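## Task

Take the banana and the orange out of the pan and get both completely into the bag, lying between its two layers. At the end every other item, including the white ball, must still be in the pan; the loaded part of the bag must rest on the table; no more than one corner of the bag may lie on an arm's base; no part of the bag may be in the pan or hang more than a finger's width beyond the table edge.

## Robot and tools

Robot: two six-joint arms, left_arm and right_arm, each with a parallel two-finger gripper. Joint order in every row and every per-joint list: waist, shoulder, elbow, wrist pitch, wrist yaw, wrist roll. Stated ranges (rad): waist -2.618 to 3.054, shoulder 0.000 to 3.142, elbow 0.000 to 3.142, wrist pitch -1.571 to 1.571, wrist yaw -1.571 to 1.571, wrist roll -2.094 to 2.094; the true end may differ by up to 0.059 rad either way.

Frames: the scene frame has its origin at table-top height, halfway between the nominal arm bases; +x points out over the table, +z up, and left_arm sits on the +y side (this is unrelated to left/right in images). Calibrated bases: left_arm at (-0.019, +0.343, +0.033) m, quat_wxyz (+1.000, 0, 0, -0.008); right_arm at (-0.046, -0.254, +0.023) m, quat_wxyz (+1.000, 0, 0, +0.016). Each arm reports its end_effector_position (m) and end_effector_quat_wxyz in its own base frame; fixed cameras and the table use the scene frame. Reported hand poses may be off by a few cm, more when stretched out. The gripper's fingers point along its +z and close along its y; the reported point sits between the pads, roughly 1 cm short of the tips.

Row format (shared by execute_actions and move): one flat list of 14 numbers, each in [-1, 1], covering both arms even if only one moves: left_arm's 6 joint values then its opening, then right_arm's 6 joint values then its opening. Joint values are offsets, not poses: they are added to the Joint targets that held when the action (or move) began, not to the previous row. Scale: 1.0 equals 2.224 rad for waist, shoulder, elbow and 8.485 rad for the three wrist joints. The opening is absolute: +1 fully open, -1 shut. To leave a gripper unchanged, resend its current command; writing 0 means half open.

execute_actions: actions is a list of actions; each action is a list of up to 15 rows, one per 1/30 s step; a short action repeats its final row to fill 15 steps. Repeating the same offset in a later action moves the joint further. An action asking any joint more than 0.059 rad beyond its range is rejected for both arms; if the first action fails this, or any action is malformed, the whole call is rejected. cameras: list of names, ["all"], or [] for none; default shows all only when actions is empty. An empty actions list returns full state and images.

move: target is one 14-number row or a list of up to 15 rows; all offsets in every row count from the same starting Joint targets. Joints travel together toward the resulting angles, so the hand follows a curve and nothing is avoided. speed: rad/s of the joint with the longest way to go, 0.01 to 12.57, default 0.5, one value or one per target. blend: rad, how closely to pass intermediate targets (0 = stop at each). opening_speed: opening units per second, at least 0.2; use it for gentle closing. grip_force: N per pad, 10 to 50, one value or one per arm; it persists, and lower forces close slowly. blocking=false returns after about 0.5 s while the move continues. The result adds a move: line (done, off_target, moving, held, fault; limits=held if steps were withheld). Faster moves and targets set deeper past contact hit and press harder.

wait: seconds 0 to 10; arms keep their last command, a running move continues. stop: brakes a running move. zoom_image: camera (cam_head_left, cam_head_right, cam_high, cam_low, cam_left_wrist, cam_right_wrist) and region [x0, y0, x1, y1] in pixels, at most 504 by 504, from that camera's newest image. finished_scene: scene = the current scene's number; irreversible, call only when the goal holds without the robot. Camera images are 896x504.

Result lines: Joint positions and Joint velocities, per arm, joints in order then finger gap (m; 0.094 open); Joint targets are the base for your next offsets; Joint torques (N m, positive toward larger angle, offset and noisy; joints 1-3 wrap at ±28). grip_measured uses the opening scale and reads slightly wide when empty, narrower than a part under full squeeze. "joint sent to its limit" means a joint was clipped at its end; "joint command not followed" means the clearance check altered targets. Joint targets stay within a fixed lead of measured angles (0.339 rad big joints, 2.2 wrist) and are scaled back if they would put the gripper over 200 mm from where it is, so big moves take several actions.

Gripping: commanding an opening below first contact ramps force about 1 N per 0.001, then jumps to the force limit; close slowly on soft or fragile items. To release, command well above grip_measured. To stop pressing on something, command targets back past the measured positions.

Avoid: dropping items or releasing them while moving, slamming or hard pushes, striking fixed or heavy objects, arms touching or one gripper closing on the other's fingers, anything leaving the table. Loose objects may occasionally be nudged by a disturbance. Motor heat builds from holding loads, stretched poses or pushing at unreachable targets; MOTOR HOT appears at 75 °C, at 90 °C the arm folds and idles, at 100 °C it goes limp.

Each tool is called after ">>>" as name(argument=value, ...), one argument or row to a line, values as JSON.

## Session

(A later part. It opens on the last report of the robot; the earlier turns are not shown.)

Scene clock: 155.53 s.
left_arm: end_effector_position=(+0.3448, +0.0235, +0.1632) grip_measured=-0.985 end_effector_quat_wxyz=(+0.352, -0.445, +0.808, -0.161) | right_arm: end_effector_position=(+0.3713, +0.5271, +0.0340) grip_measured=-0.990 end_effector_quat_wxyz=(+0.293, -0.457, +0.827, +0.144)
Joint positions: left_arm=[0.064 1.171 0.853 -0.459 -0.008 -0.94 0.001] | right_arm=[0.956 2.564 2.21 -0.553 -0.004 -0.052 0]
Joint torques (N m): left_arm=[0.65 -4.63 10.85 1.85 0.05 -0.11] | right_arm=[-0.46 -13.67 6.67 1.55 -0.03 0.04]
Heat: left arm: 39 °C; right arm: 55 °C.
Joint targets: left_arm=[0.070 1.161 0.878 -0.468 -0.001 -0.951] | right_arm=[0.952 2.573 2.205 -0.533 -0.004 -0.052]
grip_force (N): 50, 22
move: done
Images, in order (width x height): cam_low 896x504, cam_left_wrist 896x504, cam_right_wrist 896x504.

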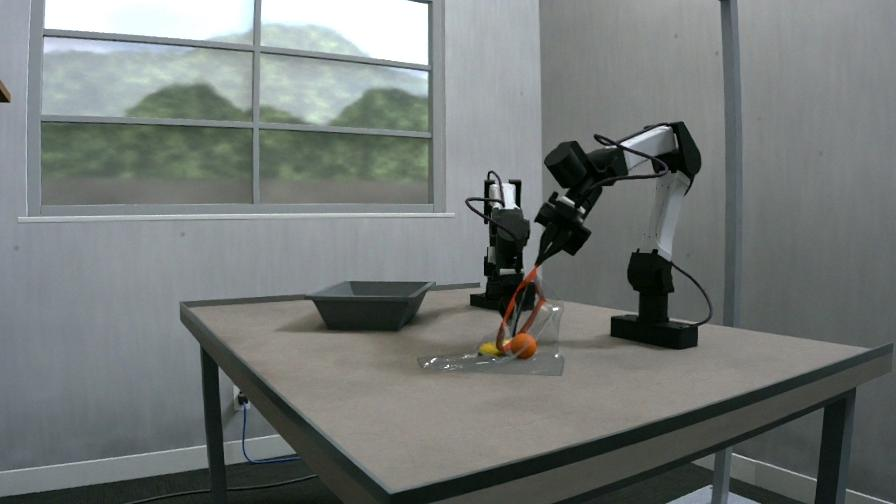

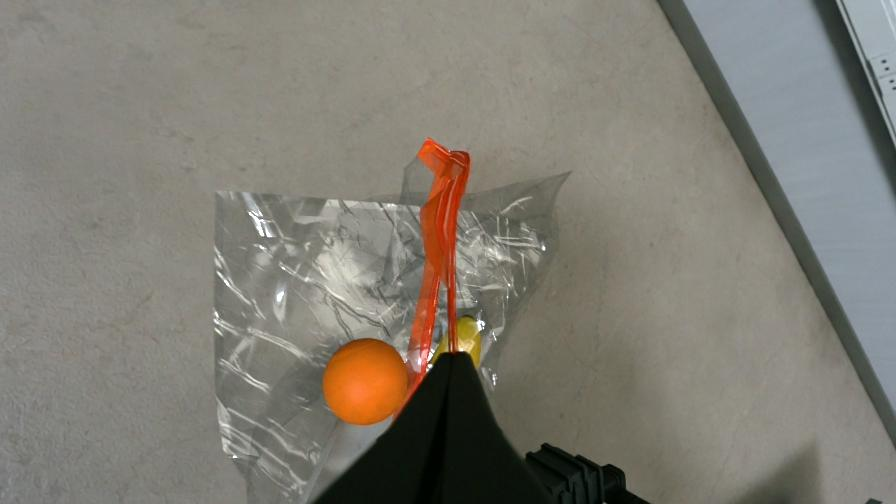

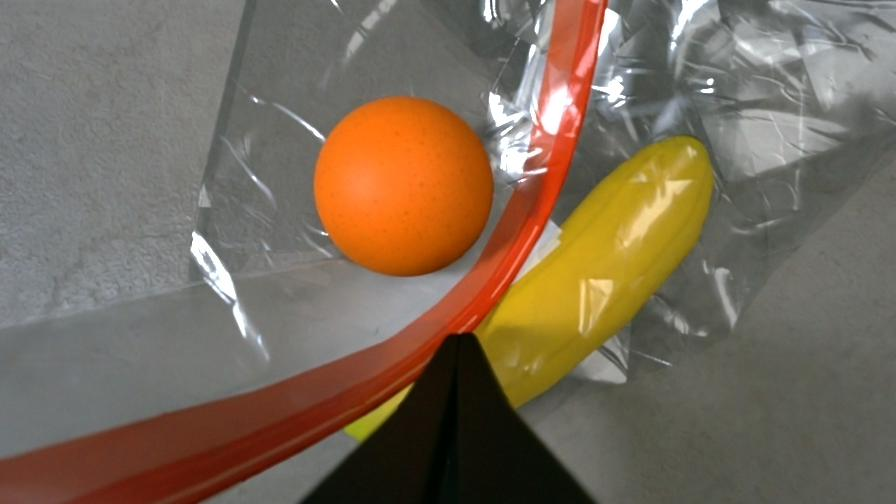

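>>> move(
  target=[0,0,0,0,0,0,-1,-0.0369,-0.1488,-0.2585,0.0289,0,0,-1],
  speed=0.4,
  cameras=["cam_left_wrist","cam_right_wrist","cam_low"],
)

>>> zoom_image(
  camera="cam_low",
  region=[370, 220, 620, 400],
)

Scene clock: 157.97 s.
left_arm: end_effector_position=(+0.3448, +0.0235, +0.1632) grip_measured=-0.985 end_effector_quat_wxyz=(+0.352, -0.445, +0.808, -0.161) | right_arm: end_effector_position=(+0.3611, +0.4347, +0.0007) grip_measured=-0.990 end_effector_quat_wxyz=(+0.268, -0.429, +0.854, +0.121)
Joint positions: left_arm=[0.064 1.171 0.853 -0.459 -0.008 -0.94 0.001] | right_arm=[0.875 2.301 1.634 -0.306 -0.008 -0.052 0]
Joint torques (N m): left_arm=[0.62 -4.59 10.85 1.85 0.03 -0.12] | right_arm=[-0.54 -17.59 6.24 1.57 0.02 0.04]
Heat: left arm: 39 °C; right arm: 56 °C.
Joint targets: left_arm=[0.070 1.161 0.878 -0.468 -0.001 -0.951] | right_arm=[0.869 2.241 1.630 -0.288 -0.003 -0.052]
grip_force (N): 50, 22
move: off_target (right_arm); right_arm: the shoulder is farthest, 0.059 rad from its target
Images, in order (width x height): cam_low 896x504, cam_left_wrist 896x504, cam_right_wrist 896x504.

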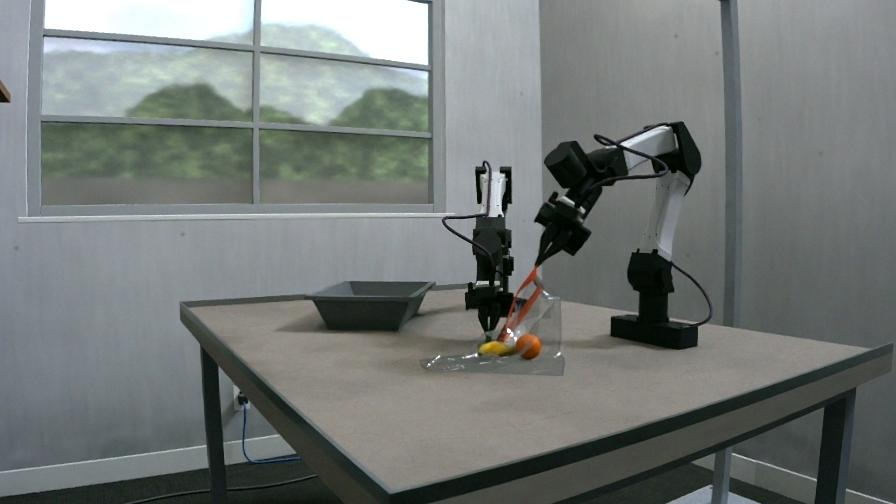

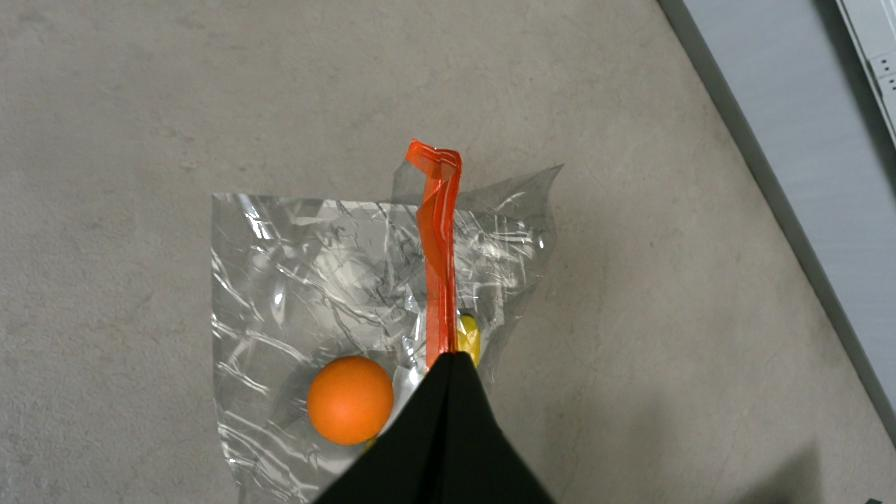

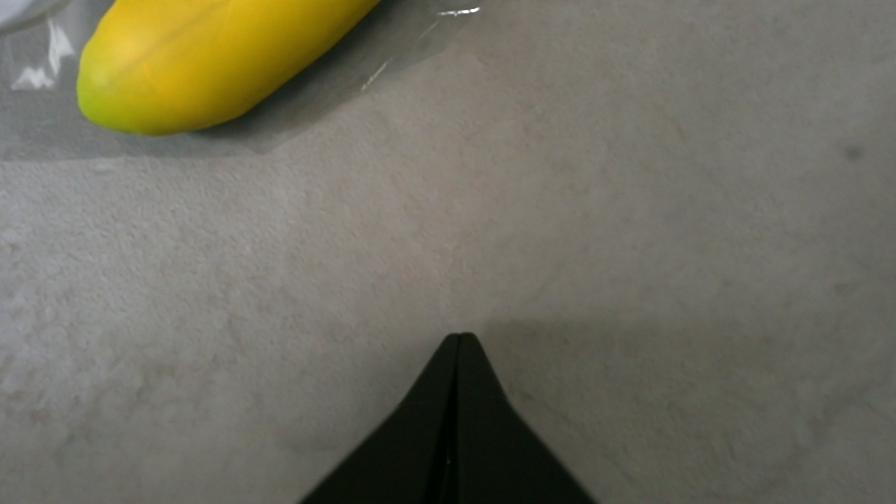

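Scaled by 2.016 from the camera's 896x504 image, which has a finer 1280x720 frame.

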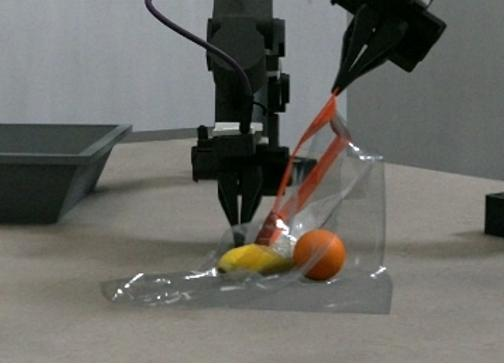

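>>> move(
  target=[0,0,0,0,0,0,-1,0.0265,-0.045,0.1165,-0.023,0,0,-0.1],
  speed=0.6,
  cameras=["cam_left_wrist","cam_right_wrist","cam_low"],
)

>>> zoom_image(
  camera="cam_low",
  region=[370, 220, 620, 400],
)

Scene clock: 159.63 s.
left_arm: end_effector_position=(+0.3448, +0.0235, +0.1632) grip_measured=-0.985 end_effector_quat_wxyz=(+0.352, -0.445, +0.808, -0.161) | right_arm: end_effector_position=(+0.3567, +0.4787, +0.1446) grip_measured=-0.101 end_effector_quat_wxyz=(+0.348, -0.436, +0.813, +0.167)
Joint positions: left_arm=[0.064 1.171 0.853 -0.459 -0.008 -0.94 0.001] | right_arm=[0.928 2.168 1.875 -0.485 -0.009 -0.052 0.042]
Joint torques (N m): left_arm=[0.65 -4.57 10.86 1.86 0.04 -0.11] | right_arm=[-0.12 -14.49 8.66 1.63 0.02 0.04]
Heat: left arm: 39 °C; right arm: 57 °C.
Joint targets: left_arm=[0.070 1.161 0.878 -0.468 -0.001 -0.951] | right_arm=[0.928 2.141 1.889 -0.483 -0.004 -0.052]
grip_force (N): 50, 22
move: done
Images, in order (width x height): cam_low 896x504, cam_left_wrist 896x504, cam_right_wrist 896x504.

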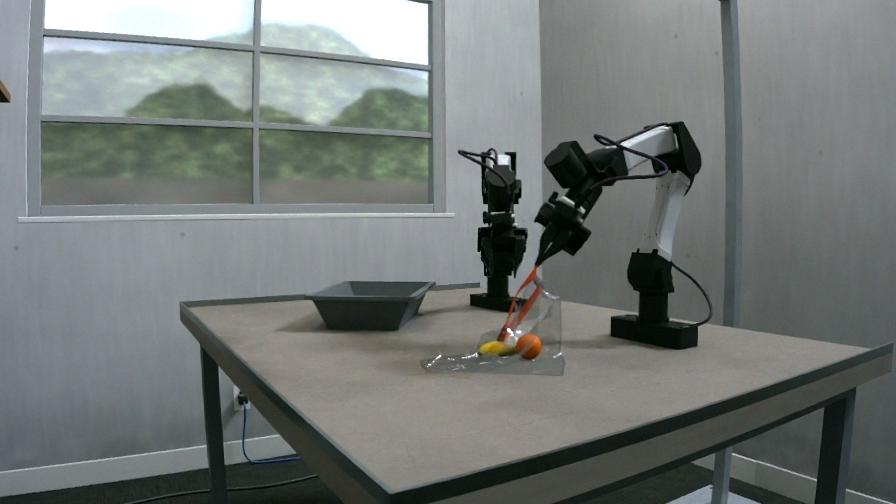

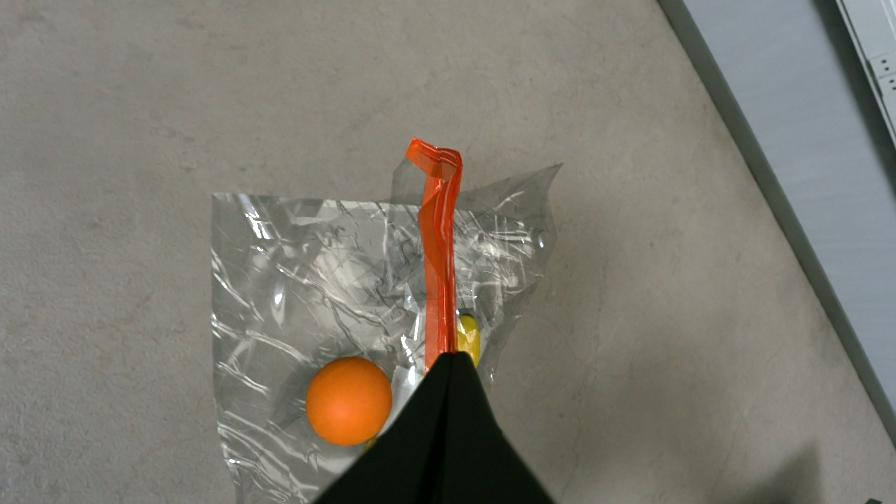

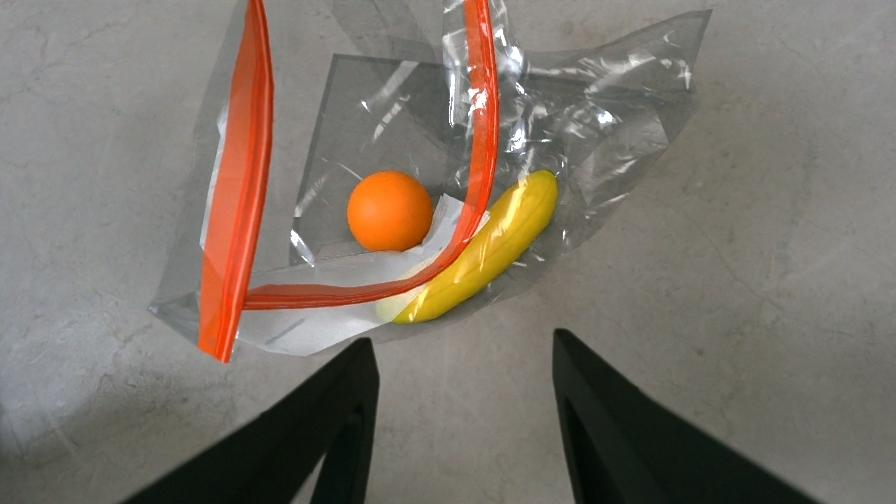

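Scaled by 2.016 from the camera's 896x504 image, which has a finer 1280x720 frame.

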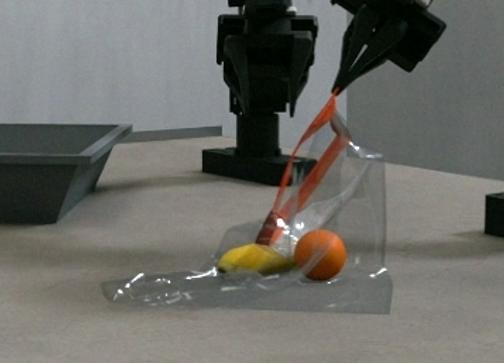

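>>> move(
  target=[0,0,0,0,0,0,-1,0.0081,0.1758,0.2041,-0.021,0,0.0766,-0.1],
  speed=0.6,
  cameras=["cam_left_wrist","cam_right_wrist","cam_low"],
)

Scene clock: 163.07 s.
left_arm: end_effector_position=(+0.3448, +0.0235, +0.1632) grip_measured=-0.985 end_effector_quat_wxyz=(+0.352, -0.445, +0.808, -0.161) | right_arm: end_effector_position=(+0.3802, +0.5231, +0.0859) grip_measured=-0.101 end_effector_quat_wxyz=(+0.245, -0.165, +0.925, +0.241)
Joint positions: left_arm=[0.064 1.171 0.853 -0.459 -0.008 -0.94 0.001] | right_arm=[0.94 2.521 2.314 -0.663 -0.009 0.59 0.042]
Joint torques (N m): left_arm=[0.61 -4.56 10.86 1.87 0.03 -0.11] | right_arm=[0.68 -13.22 10.04 1.48 0.04 0.1]
Heat: left arm: 40 °C; right arm: 57 °C.
Joint targets: left_arm=[0.070 1.161 0.878 -0.468 -0.001 -0.951] | right_arm=[0.947 2.532 2.343 -0.661 -0.004 0.598]
grip_force (N): 50, 22
move: done
Images, in order (width x height): cam_low 896x504, cam_left_wrist 896x504, cam_right_wrist 896x504.

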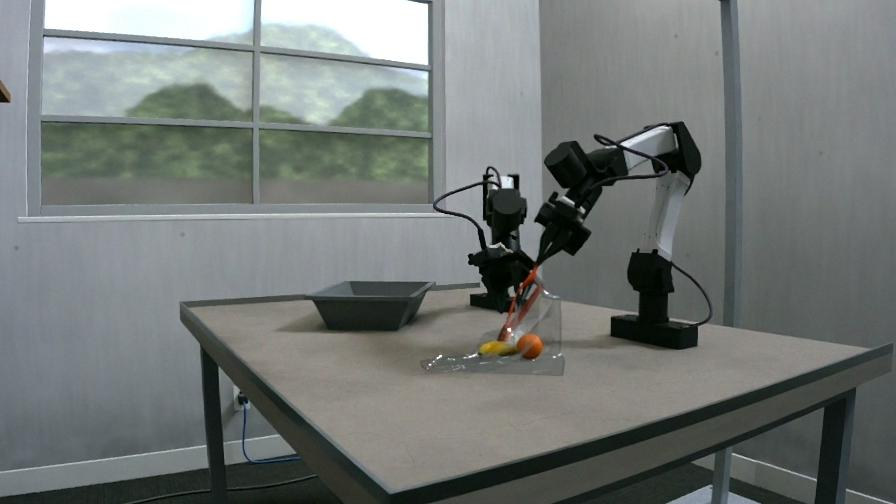

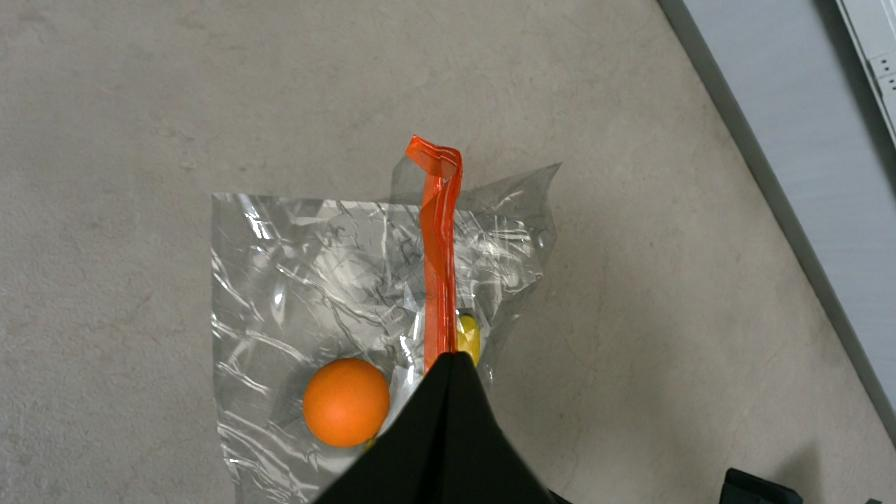

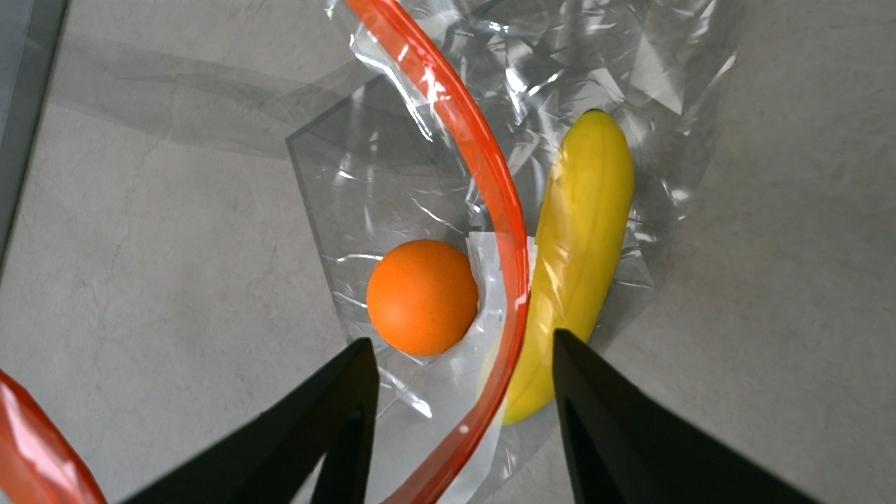

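>>> move(
  target=[0,0,0,0,0,0,-1,-0.0054,0.0088,-0.1034,0.0295,0,0,-0.3],
  speed=0.4,
  cameras=["cam_left_wrist","cam_right_wrist","cam_low"],
)

>>> zoom_image(
  camera="cam_low",
  region=[370, 220, 620, 400],
)

Scene clock: 164.83 s.
left_arm: end_effector_position=(+0.3448, +0.0235, +0.1632) grip_measured=-0.985 end_effector_quat_wxyz=(+0.352, -0.445, +0.808, -0.161) | right_arm: end_effector_position=(+0.3810, +0.5242, +0.0285) grip_measured=-0.299 end_effector_quat_wxyz=(+0.249, -0.164, +0.922, +0.245)
Joint positions: left_arm=[0.064 1.171 0.853 -0.459 -0.008 -0.94 0.001] | right_arm=[0.94 2.541 2.114 -0.43 -0.009 0.591 0.033]
Joint torques (N m): left_arm=[0.66 -4.62 10.84 1.86 0.04 -0.11] | right_arm=[-0.43 -13.33 7.06 1.63 0.05 0.09]
Heat: left arm: 40 °C; right arm: 57 °C.
Joint targets: left_arm=[0.070 1.161 0.878 -0.468 -0.001 -0.951] | right_arm=[0.935 2.552 2.113 -0.411 -0.004 0.598]
grip_force (N): 50, 22
move: done
Images, in order (width x height): cam_low 896x504, cam_left_wrist 896x504, cam_right_wrist 896x504.

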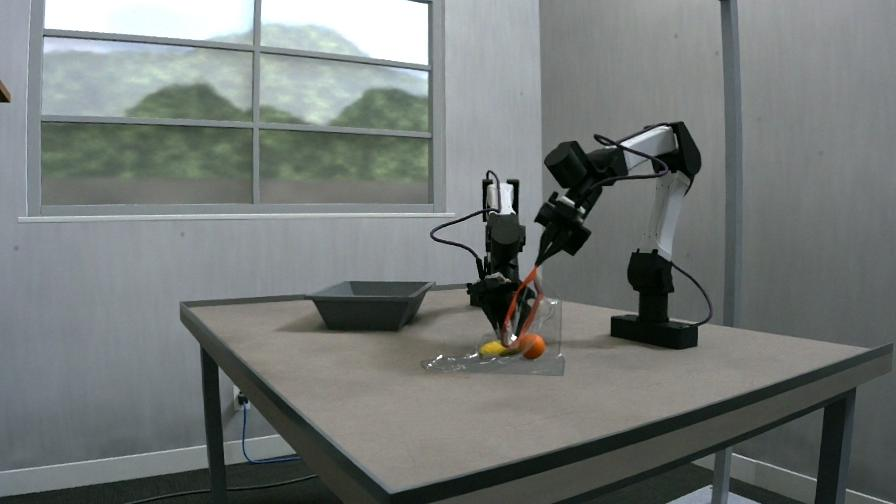

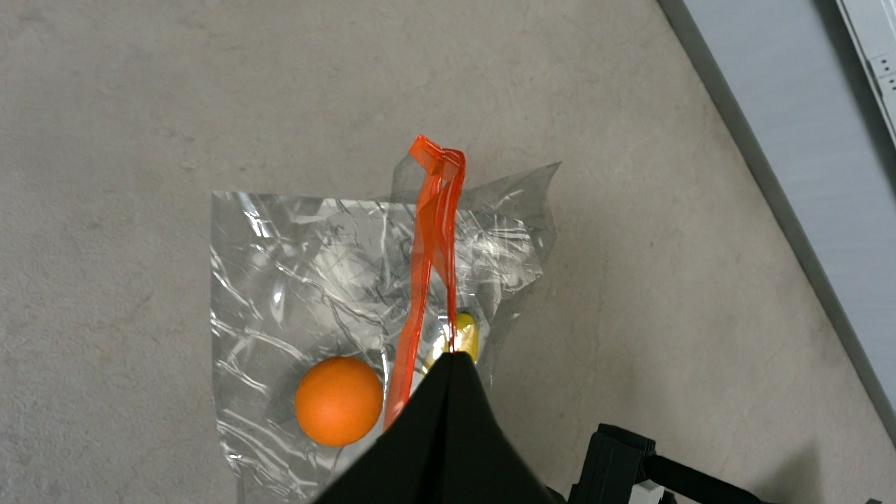

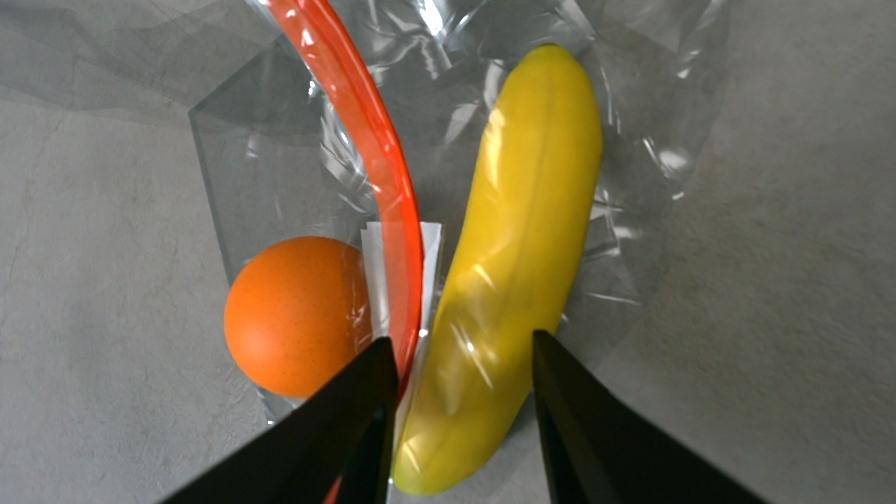

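Scaled by 2.016 from the camera's 896x504 image, which has a finer 1280x720 frame.

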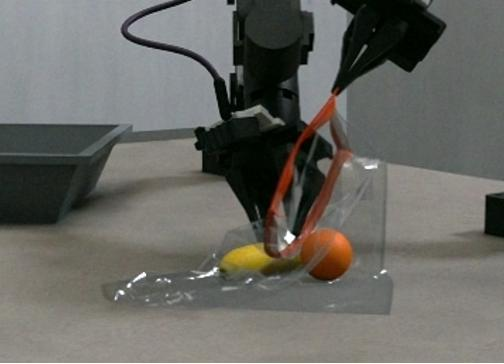

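>>> move(
  target=[
    [0,0,0,0,0,0,-1,0,-0.0054,0.049,-0.014,0,0,-0.3],
    [0,0,0,0,0,0,-1,0.009,0.0117,0.0773,-0.0172,0,0,-0.3],
    [0,0,0,0,0,0,-1,0.009,0.0202,0.0396,-0.0051,0,0,-0.3],
  ],
  speed=0.4,
  cameras=["cam_right_wrist","cam_low"],
)

>>> zoom_image(
  camera="cam_low",
  region=[370, 220, 620, 400],
)

Scene clock: 168.20 s.
left_arm: end_effector_position=(+0.3448, +0.0235, +0.1632) grip_measured=-0.985 end_effector_quat_wxyz=(+0.352, -0.445, +0.808, -0.161) | right_arm: end_effector_position=(+0.3828, +0.5363, +0.0365) grip_measured=-0.299 end_effector_quat_wxyz=(+0.254, -0.168, +0.919, +0.251)
Joint positions: left_arm=[0.064 1.171 0.853 -0.459 -0.008 -0.94 0.001] | right_arm=[0.949 2.579 2.207 -0.468 -0.007 0.591 0.033]
Joint torques (N m): left_arm=[0.69 -4.57 10.85 1.86 0.03 -0.12] | right_arm=[0.43 -12.94 6.64 1.58 0.04 0.1]
Heat: left arm: 40 °C; right arm: 58 °C.
Joint targets: left_arm=[0.070 1.161 0.878 -0.468 -0.001 -0.951] | right_arm=[0.954 2.597 2.201 -0.454 -0.003 0.597]
grip_force (N): 50, 22
move: done
Images, in order (width x height): cam_low 896x504, cam_right_wrist 896x504.

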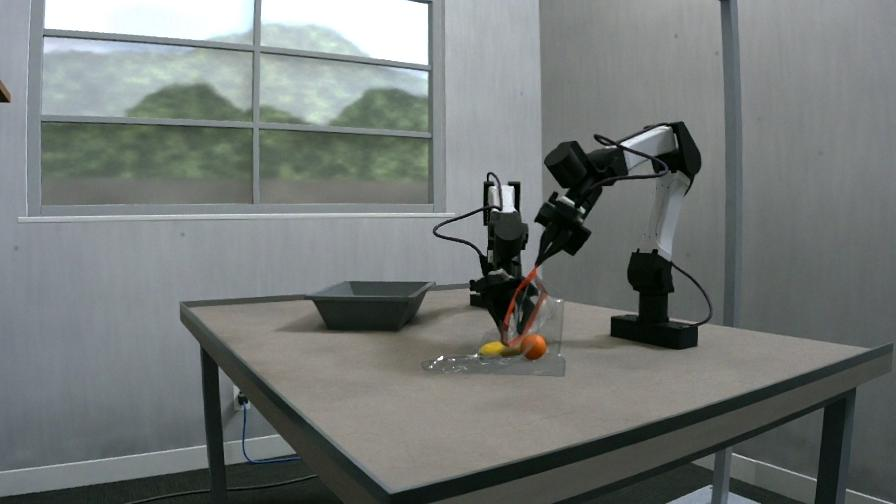

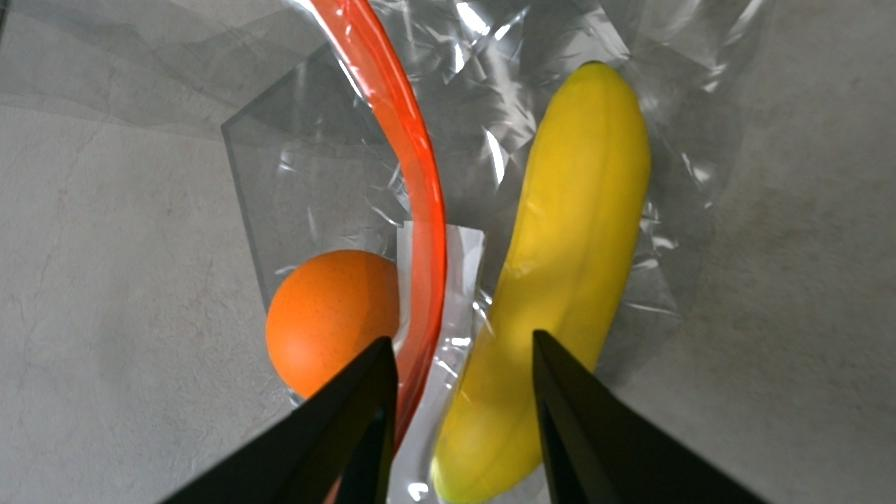

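Scaled by 2.016 from the camera's 896x504 image, which has a finer 1280x720 frame.

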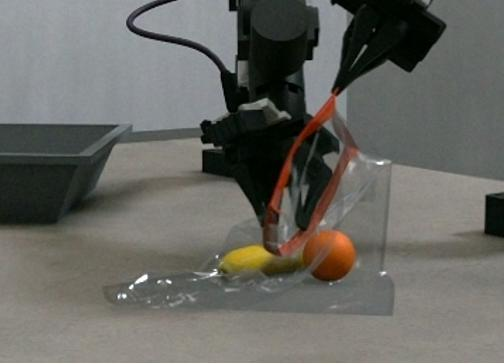

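>>> move(
  target=[0,0,0,0,0,0,-1,0,0,0,0,0,0,-1],
  opening_speed=0.6,
  cameras=["cam_right_wrist","cam_low"],
)

>>> zoom_image(
  camera="cam_low",
  region=[370, 220, 620, 400],
)

Scene clock: 170.97 s.
left_arm: end_effector_position=(+0.3448, +0.0235, +0.1632) grip_measured=-0.985 end_effector_quat_wxyz=(+0.352, -0.445, +0.808, -0.161) | right_arm: end_effector_position=(+0.3828, +0.5363, +0.0365) grip_measured=-0.984 end_effector_quat_wxyz=(+0.254, -0.168, +0.919, +0.251)
Joint positions: left_arm=[0.064 1.171 0.853 -0.459 -0.008 -0.94 0.001] | right_arm=[0.949 2.579 2.207 -0.468 -0.007 0.591 0.001]
Joint torques (N m): left_arm=[0.66 -4.63 10.85 1.86 0.03 -0.11] | right_arm=[0.55 -13 6.65 1.64 0.04 0.09]
Heat: left arm: 41 °C; right arm: 59 °C.
Joint targets: left_arm=[0.070 1.161 0.878 -0.468 -0.001 -0.951] | right_arm=[0.954 2.597 2.201 -0.454 -0.003 0.597]
grip_force (N): 50, 22
move: done
Images, in order (width x height): cam_low 896x504, cam_right_wrist 896x504.

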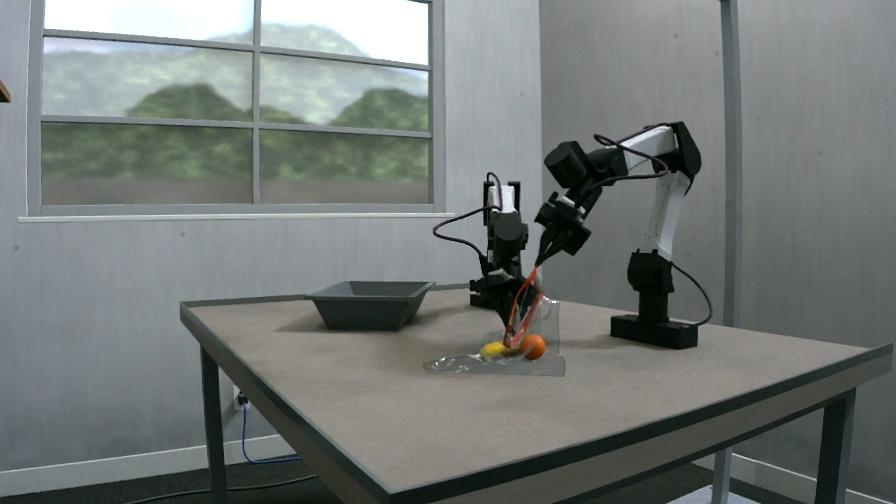

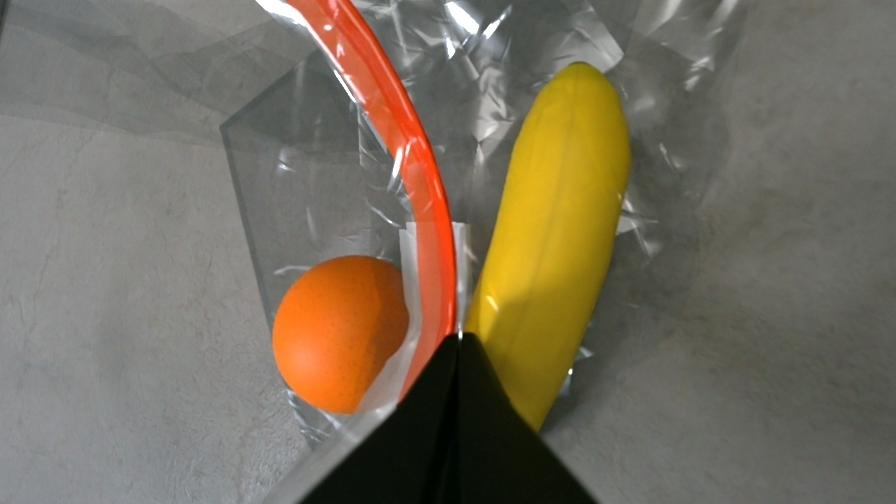

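Scaled by 2.016 from the camera's 896x504 image, which has a finer 1280x720 frame.

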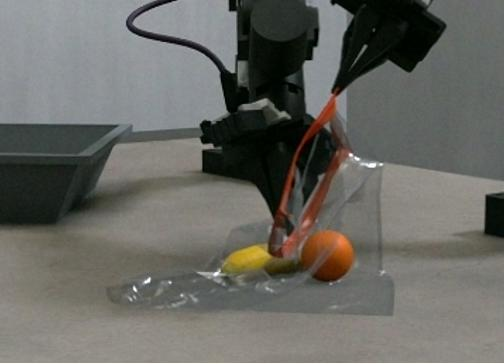

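>>> move(
  target=[0,0,0,0,0,0,-1,-0.0423,-0.1034,-0.1542,0.0133,0,0,-1],
  speed=0.3,
  cameras=["cam_left_wrist","cam_right_wrist","cam_low"],
)

>>> zoom_image(
  camera="cam_low",
  region=[370, 220, 620, 400],
)

Scene clock: 173.00 s.
left_arm: end_effector_position=(+0.3446, +0.0233, +0.1630) grip_measured=-0.985 end_effector_quat_wxyz=(+0.351, -0.445, +0.808, -0.161) | right_arm: end_effector_position=(+0.3936, +0.4657, +0.0105) grip_measured=-0.984 end_effector_quat_wxyz=(+0.236, -0.131, +0.938, +0.219)
Joint positions: left_arm=[0.064 1.171 0.853 -0.46 -0.007 -0.94 0.001] | right_arm=[0.866 2.426 1.864 -0.354 -0.012 0.592 0.001]
Joint torques (N m): left_arm=[0.61 -4.59 10.84 1.86 0.04 -0.11] | right_arm=[-0.44 -18.61 6.32 1.52 0.08 0.08]
Heat: left arm: 41 °C; right arm: 60 °C.
Joint targets: left_arm=[0.070 1.161 0.878 -0.468 0.000 -0.951] | right_arm=[0.860 2.367 1.858 -0.341 -0.003 0.598]
grip_force (N): 50, 22
move: off_target (right_arm); right_arm: the shoulder is farthest, 0.059 rad from its target
Images, in order (width x height): cam_low 896x504, cam_left_wrist 896x504, cam_right_wrist 896x504.

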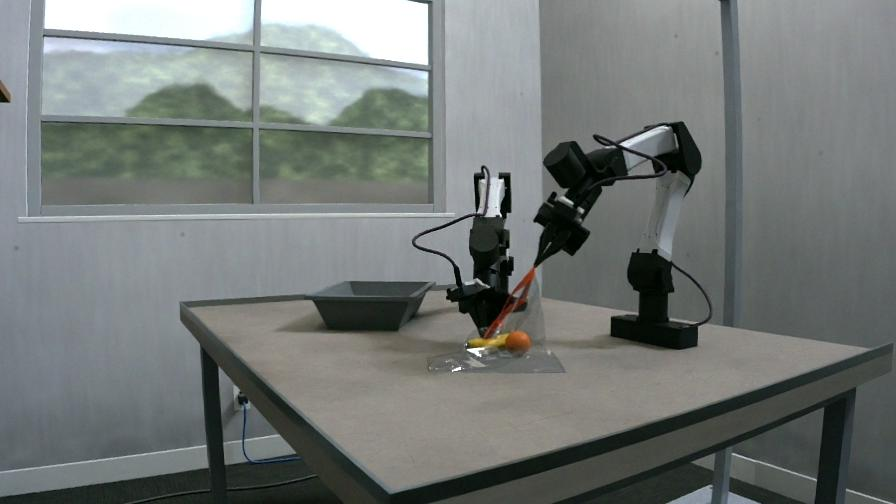

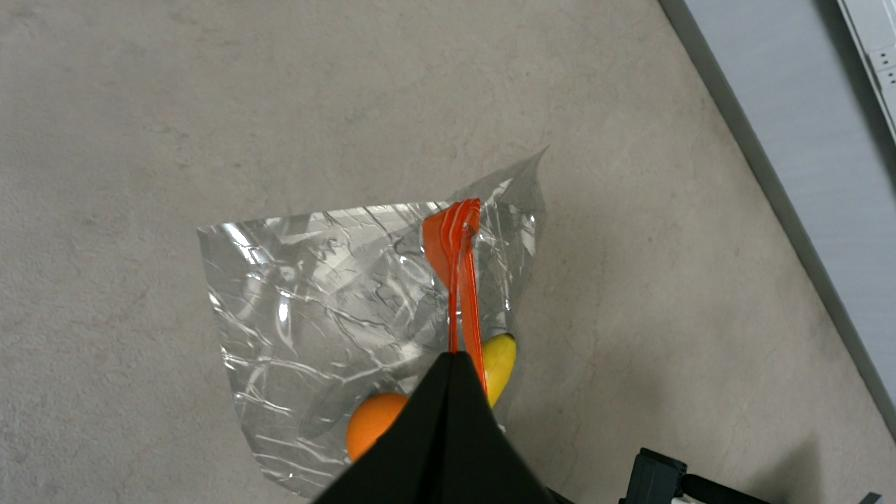

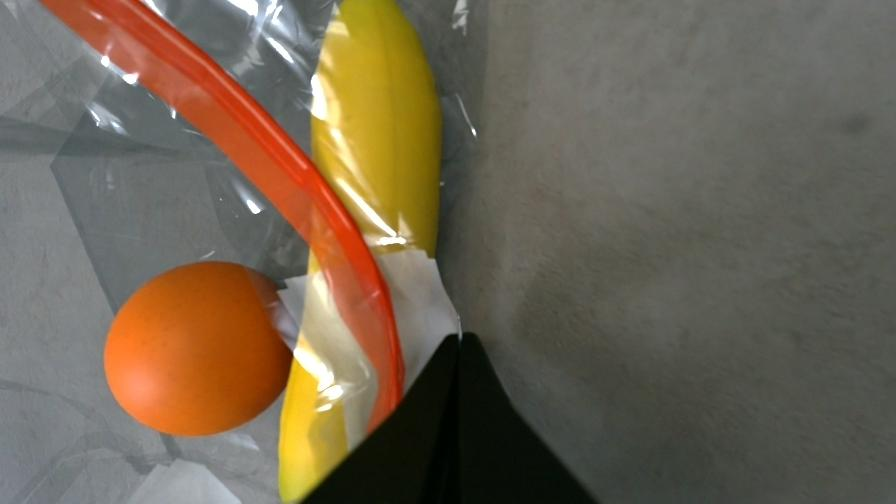

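Scaled by 2.016 from the camera's 896x504 image, which has a finer 1280x720 frame.

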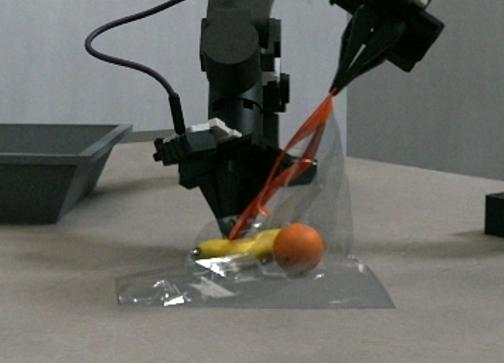

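>>> move(
  target=[-0.045,0,0,0,0,0,-1,-0.0337,-0.0646,-0.1028,0.01,0,0,-1],
  speed=0.25,
  cameras=["cam_left_wrist","cam_right_wrist","cam_low"],
)

>>> zoom_image(
  camera="cam_low",
  region=[370, 220, 620, 400],
)

Scene clock: 174.90 s.
left_arm: end_effector_position=(+0.3452, -0.0075, +0.1628) grip_measured=-0.985 end_effector_quat_wxyz=(+0.343, -0.409, +0.827, -0.176) | right_arm: end_effector_position=(+0.4027, +0.4117, +0.0194) grip_measured=-0.984 end_effector_quat_wxyz=(+0.246, -0.097, +0.941, +0.211)
Joint positions: left_arm=[-0.025 1.171 0.853 -0.461 -0.007 -0.94 0.001] | right_arm=[0.793 2.279 1.636 -0.268 -0.012 0.592 0.001]
Joint torques (N m): left_arm=[-0.2 -4.63 10.81 1.88 0.03 -0.11] | right_arm=[-0.61 -17.22 6.15 1.52 0.07 0.08]
Heat: left arm: 41 °C; right arm: 60 °C.
Joint targets: left_arm=[-0.031 1.161 0.878 -0.468 -0.001 -0.951] | right_arm=[0.786 2.223 1.630 -0.257 -0.003 0.598]
grip_force (N): 50, 22
move: off_target (right_arm); right_arm: the shoulder is farthest, 0.055 rad from its target
Images, in order (width x height): cam_low 896x504, cam_left_wrist 896x504, cam_right_wrist 896x504.

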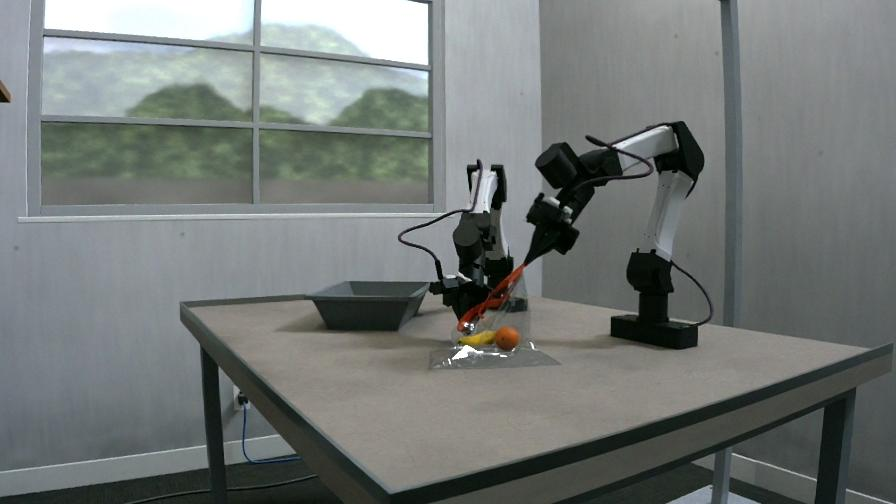

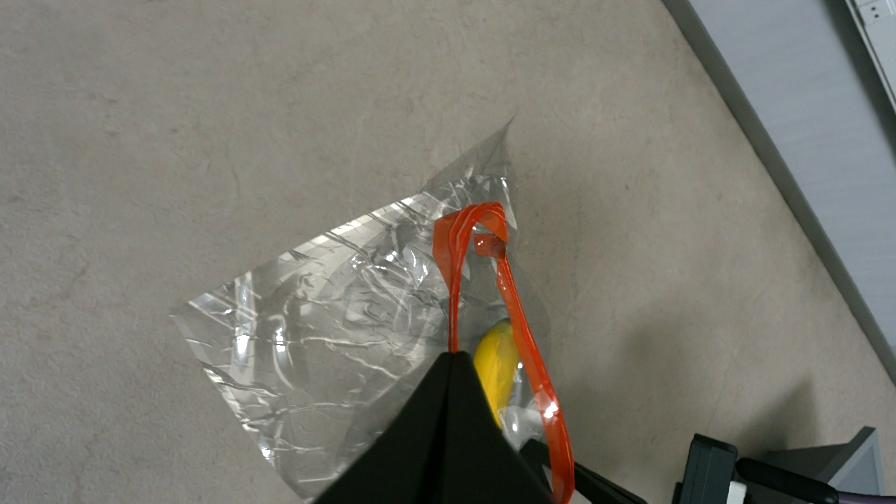

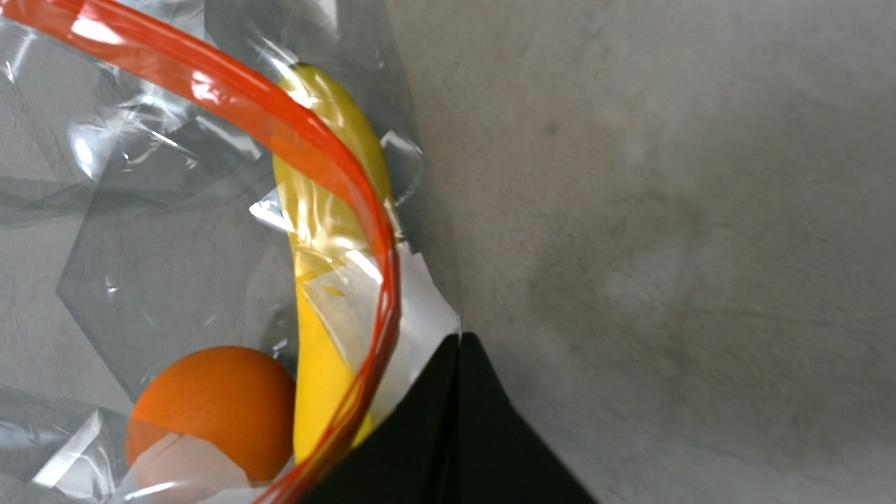

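Scaled by 2.016 from the camera's 896x504 image, which has a finer 1280x720 frame.

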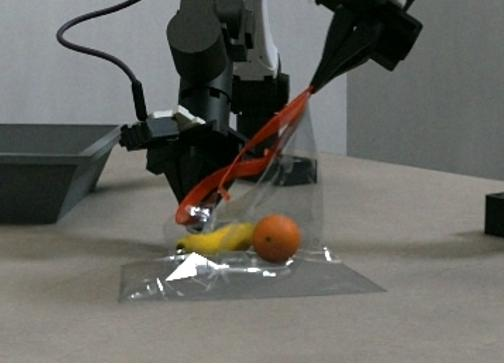

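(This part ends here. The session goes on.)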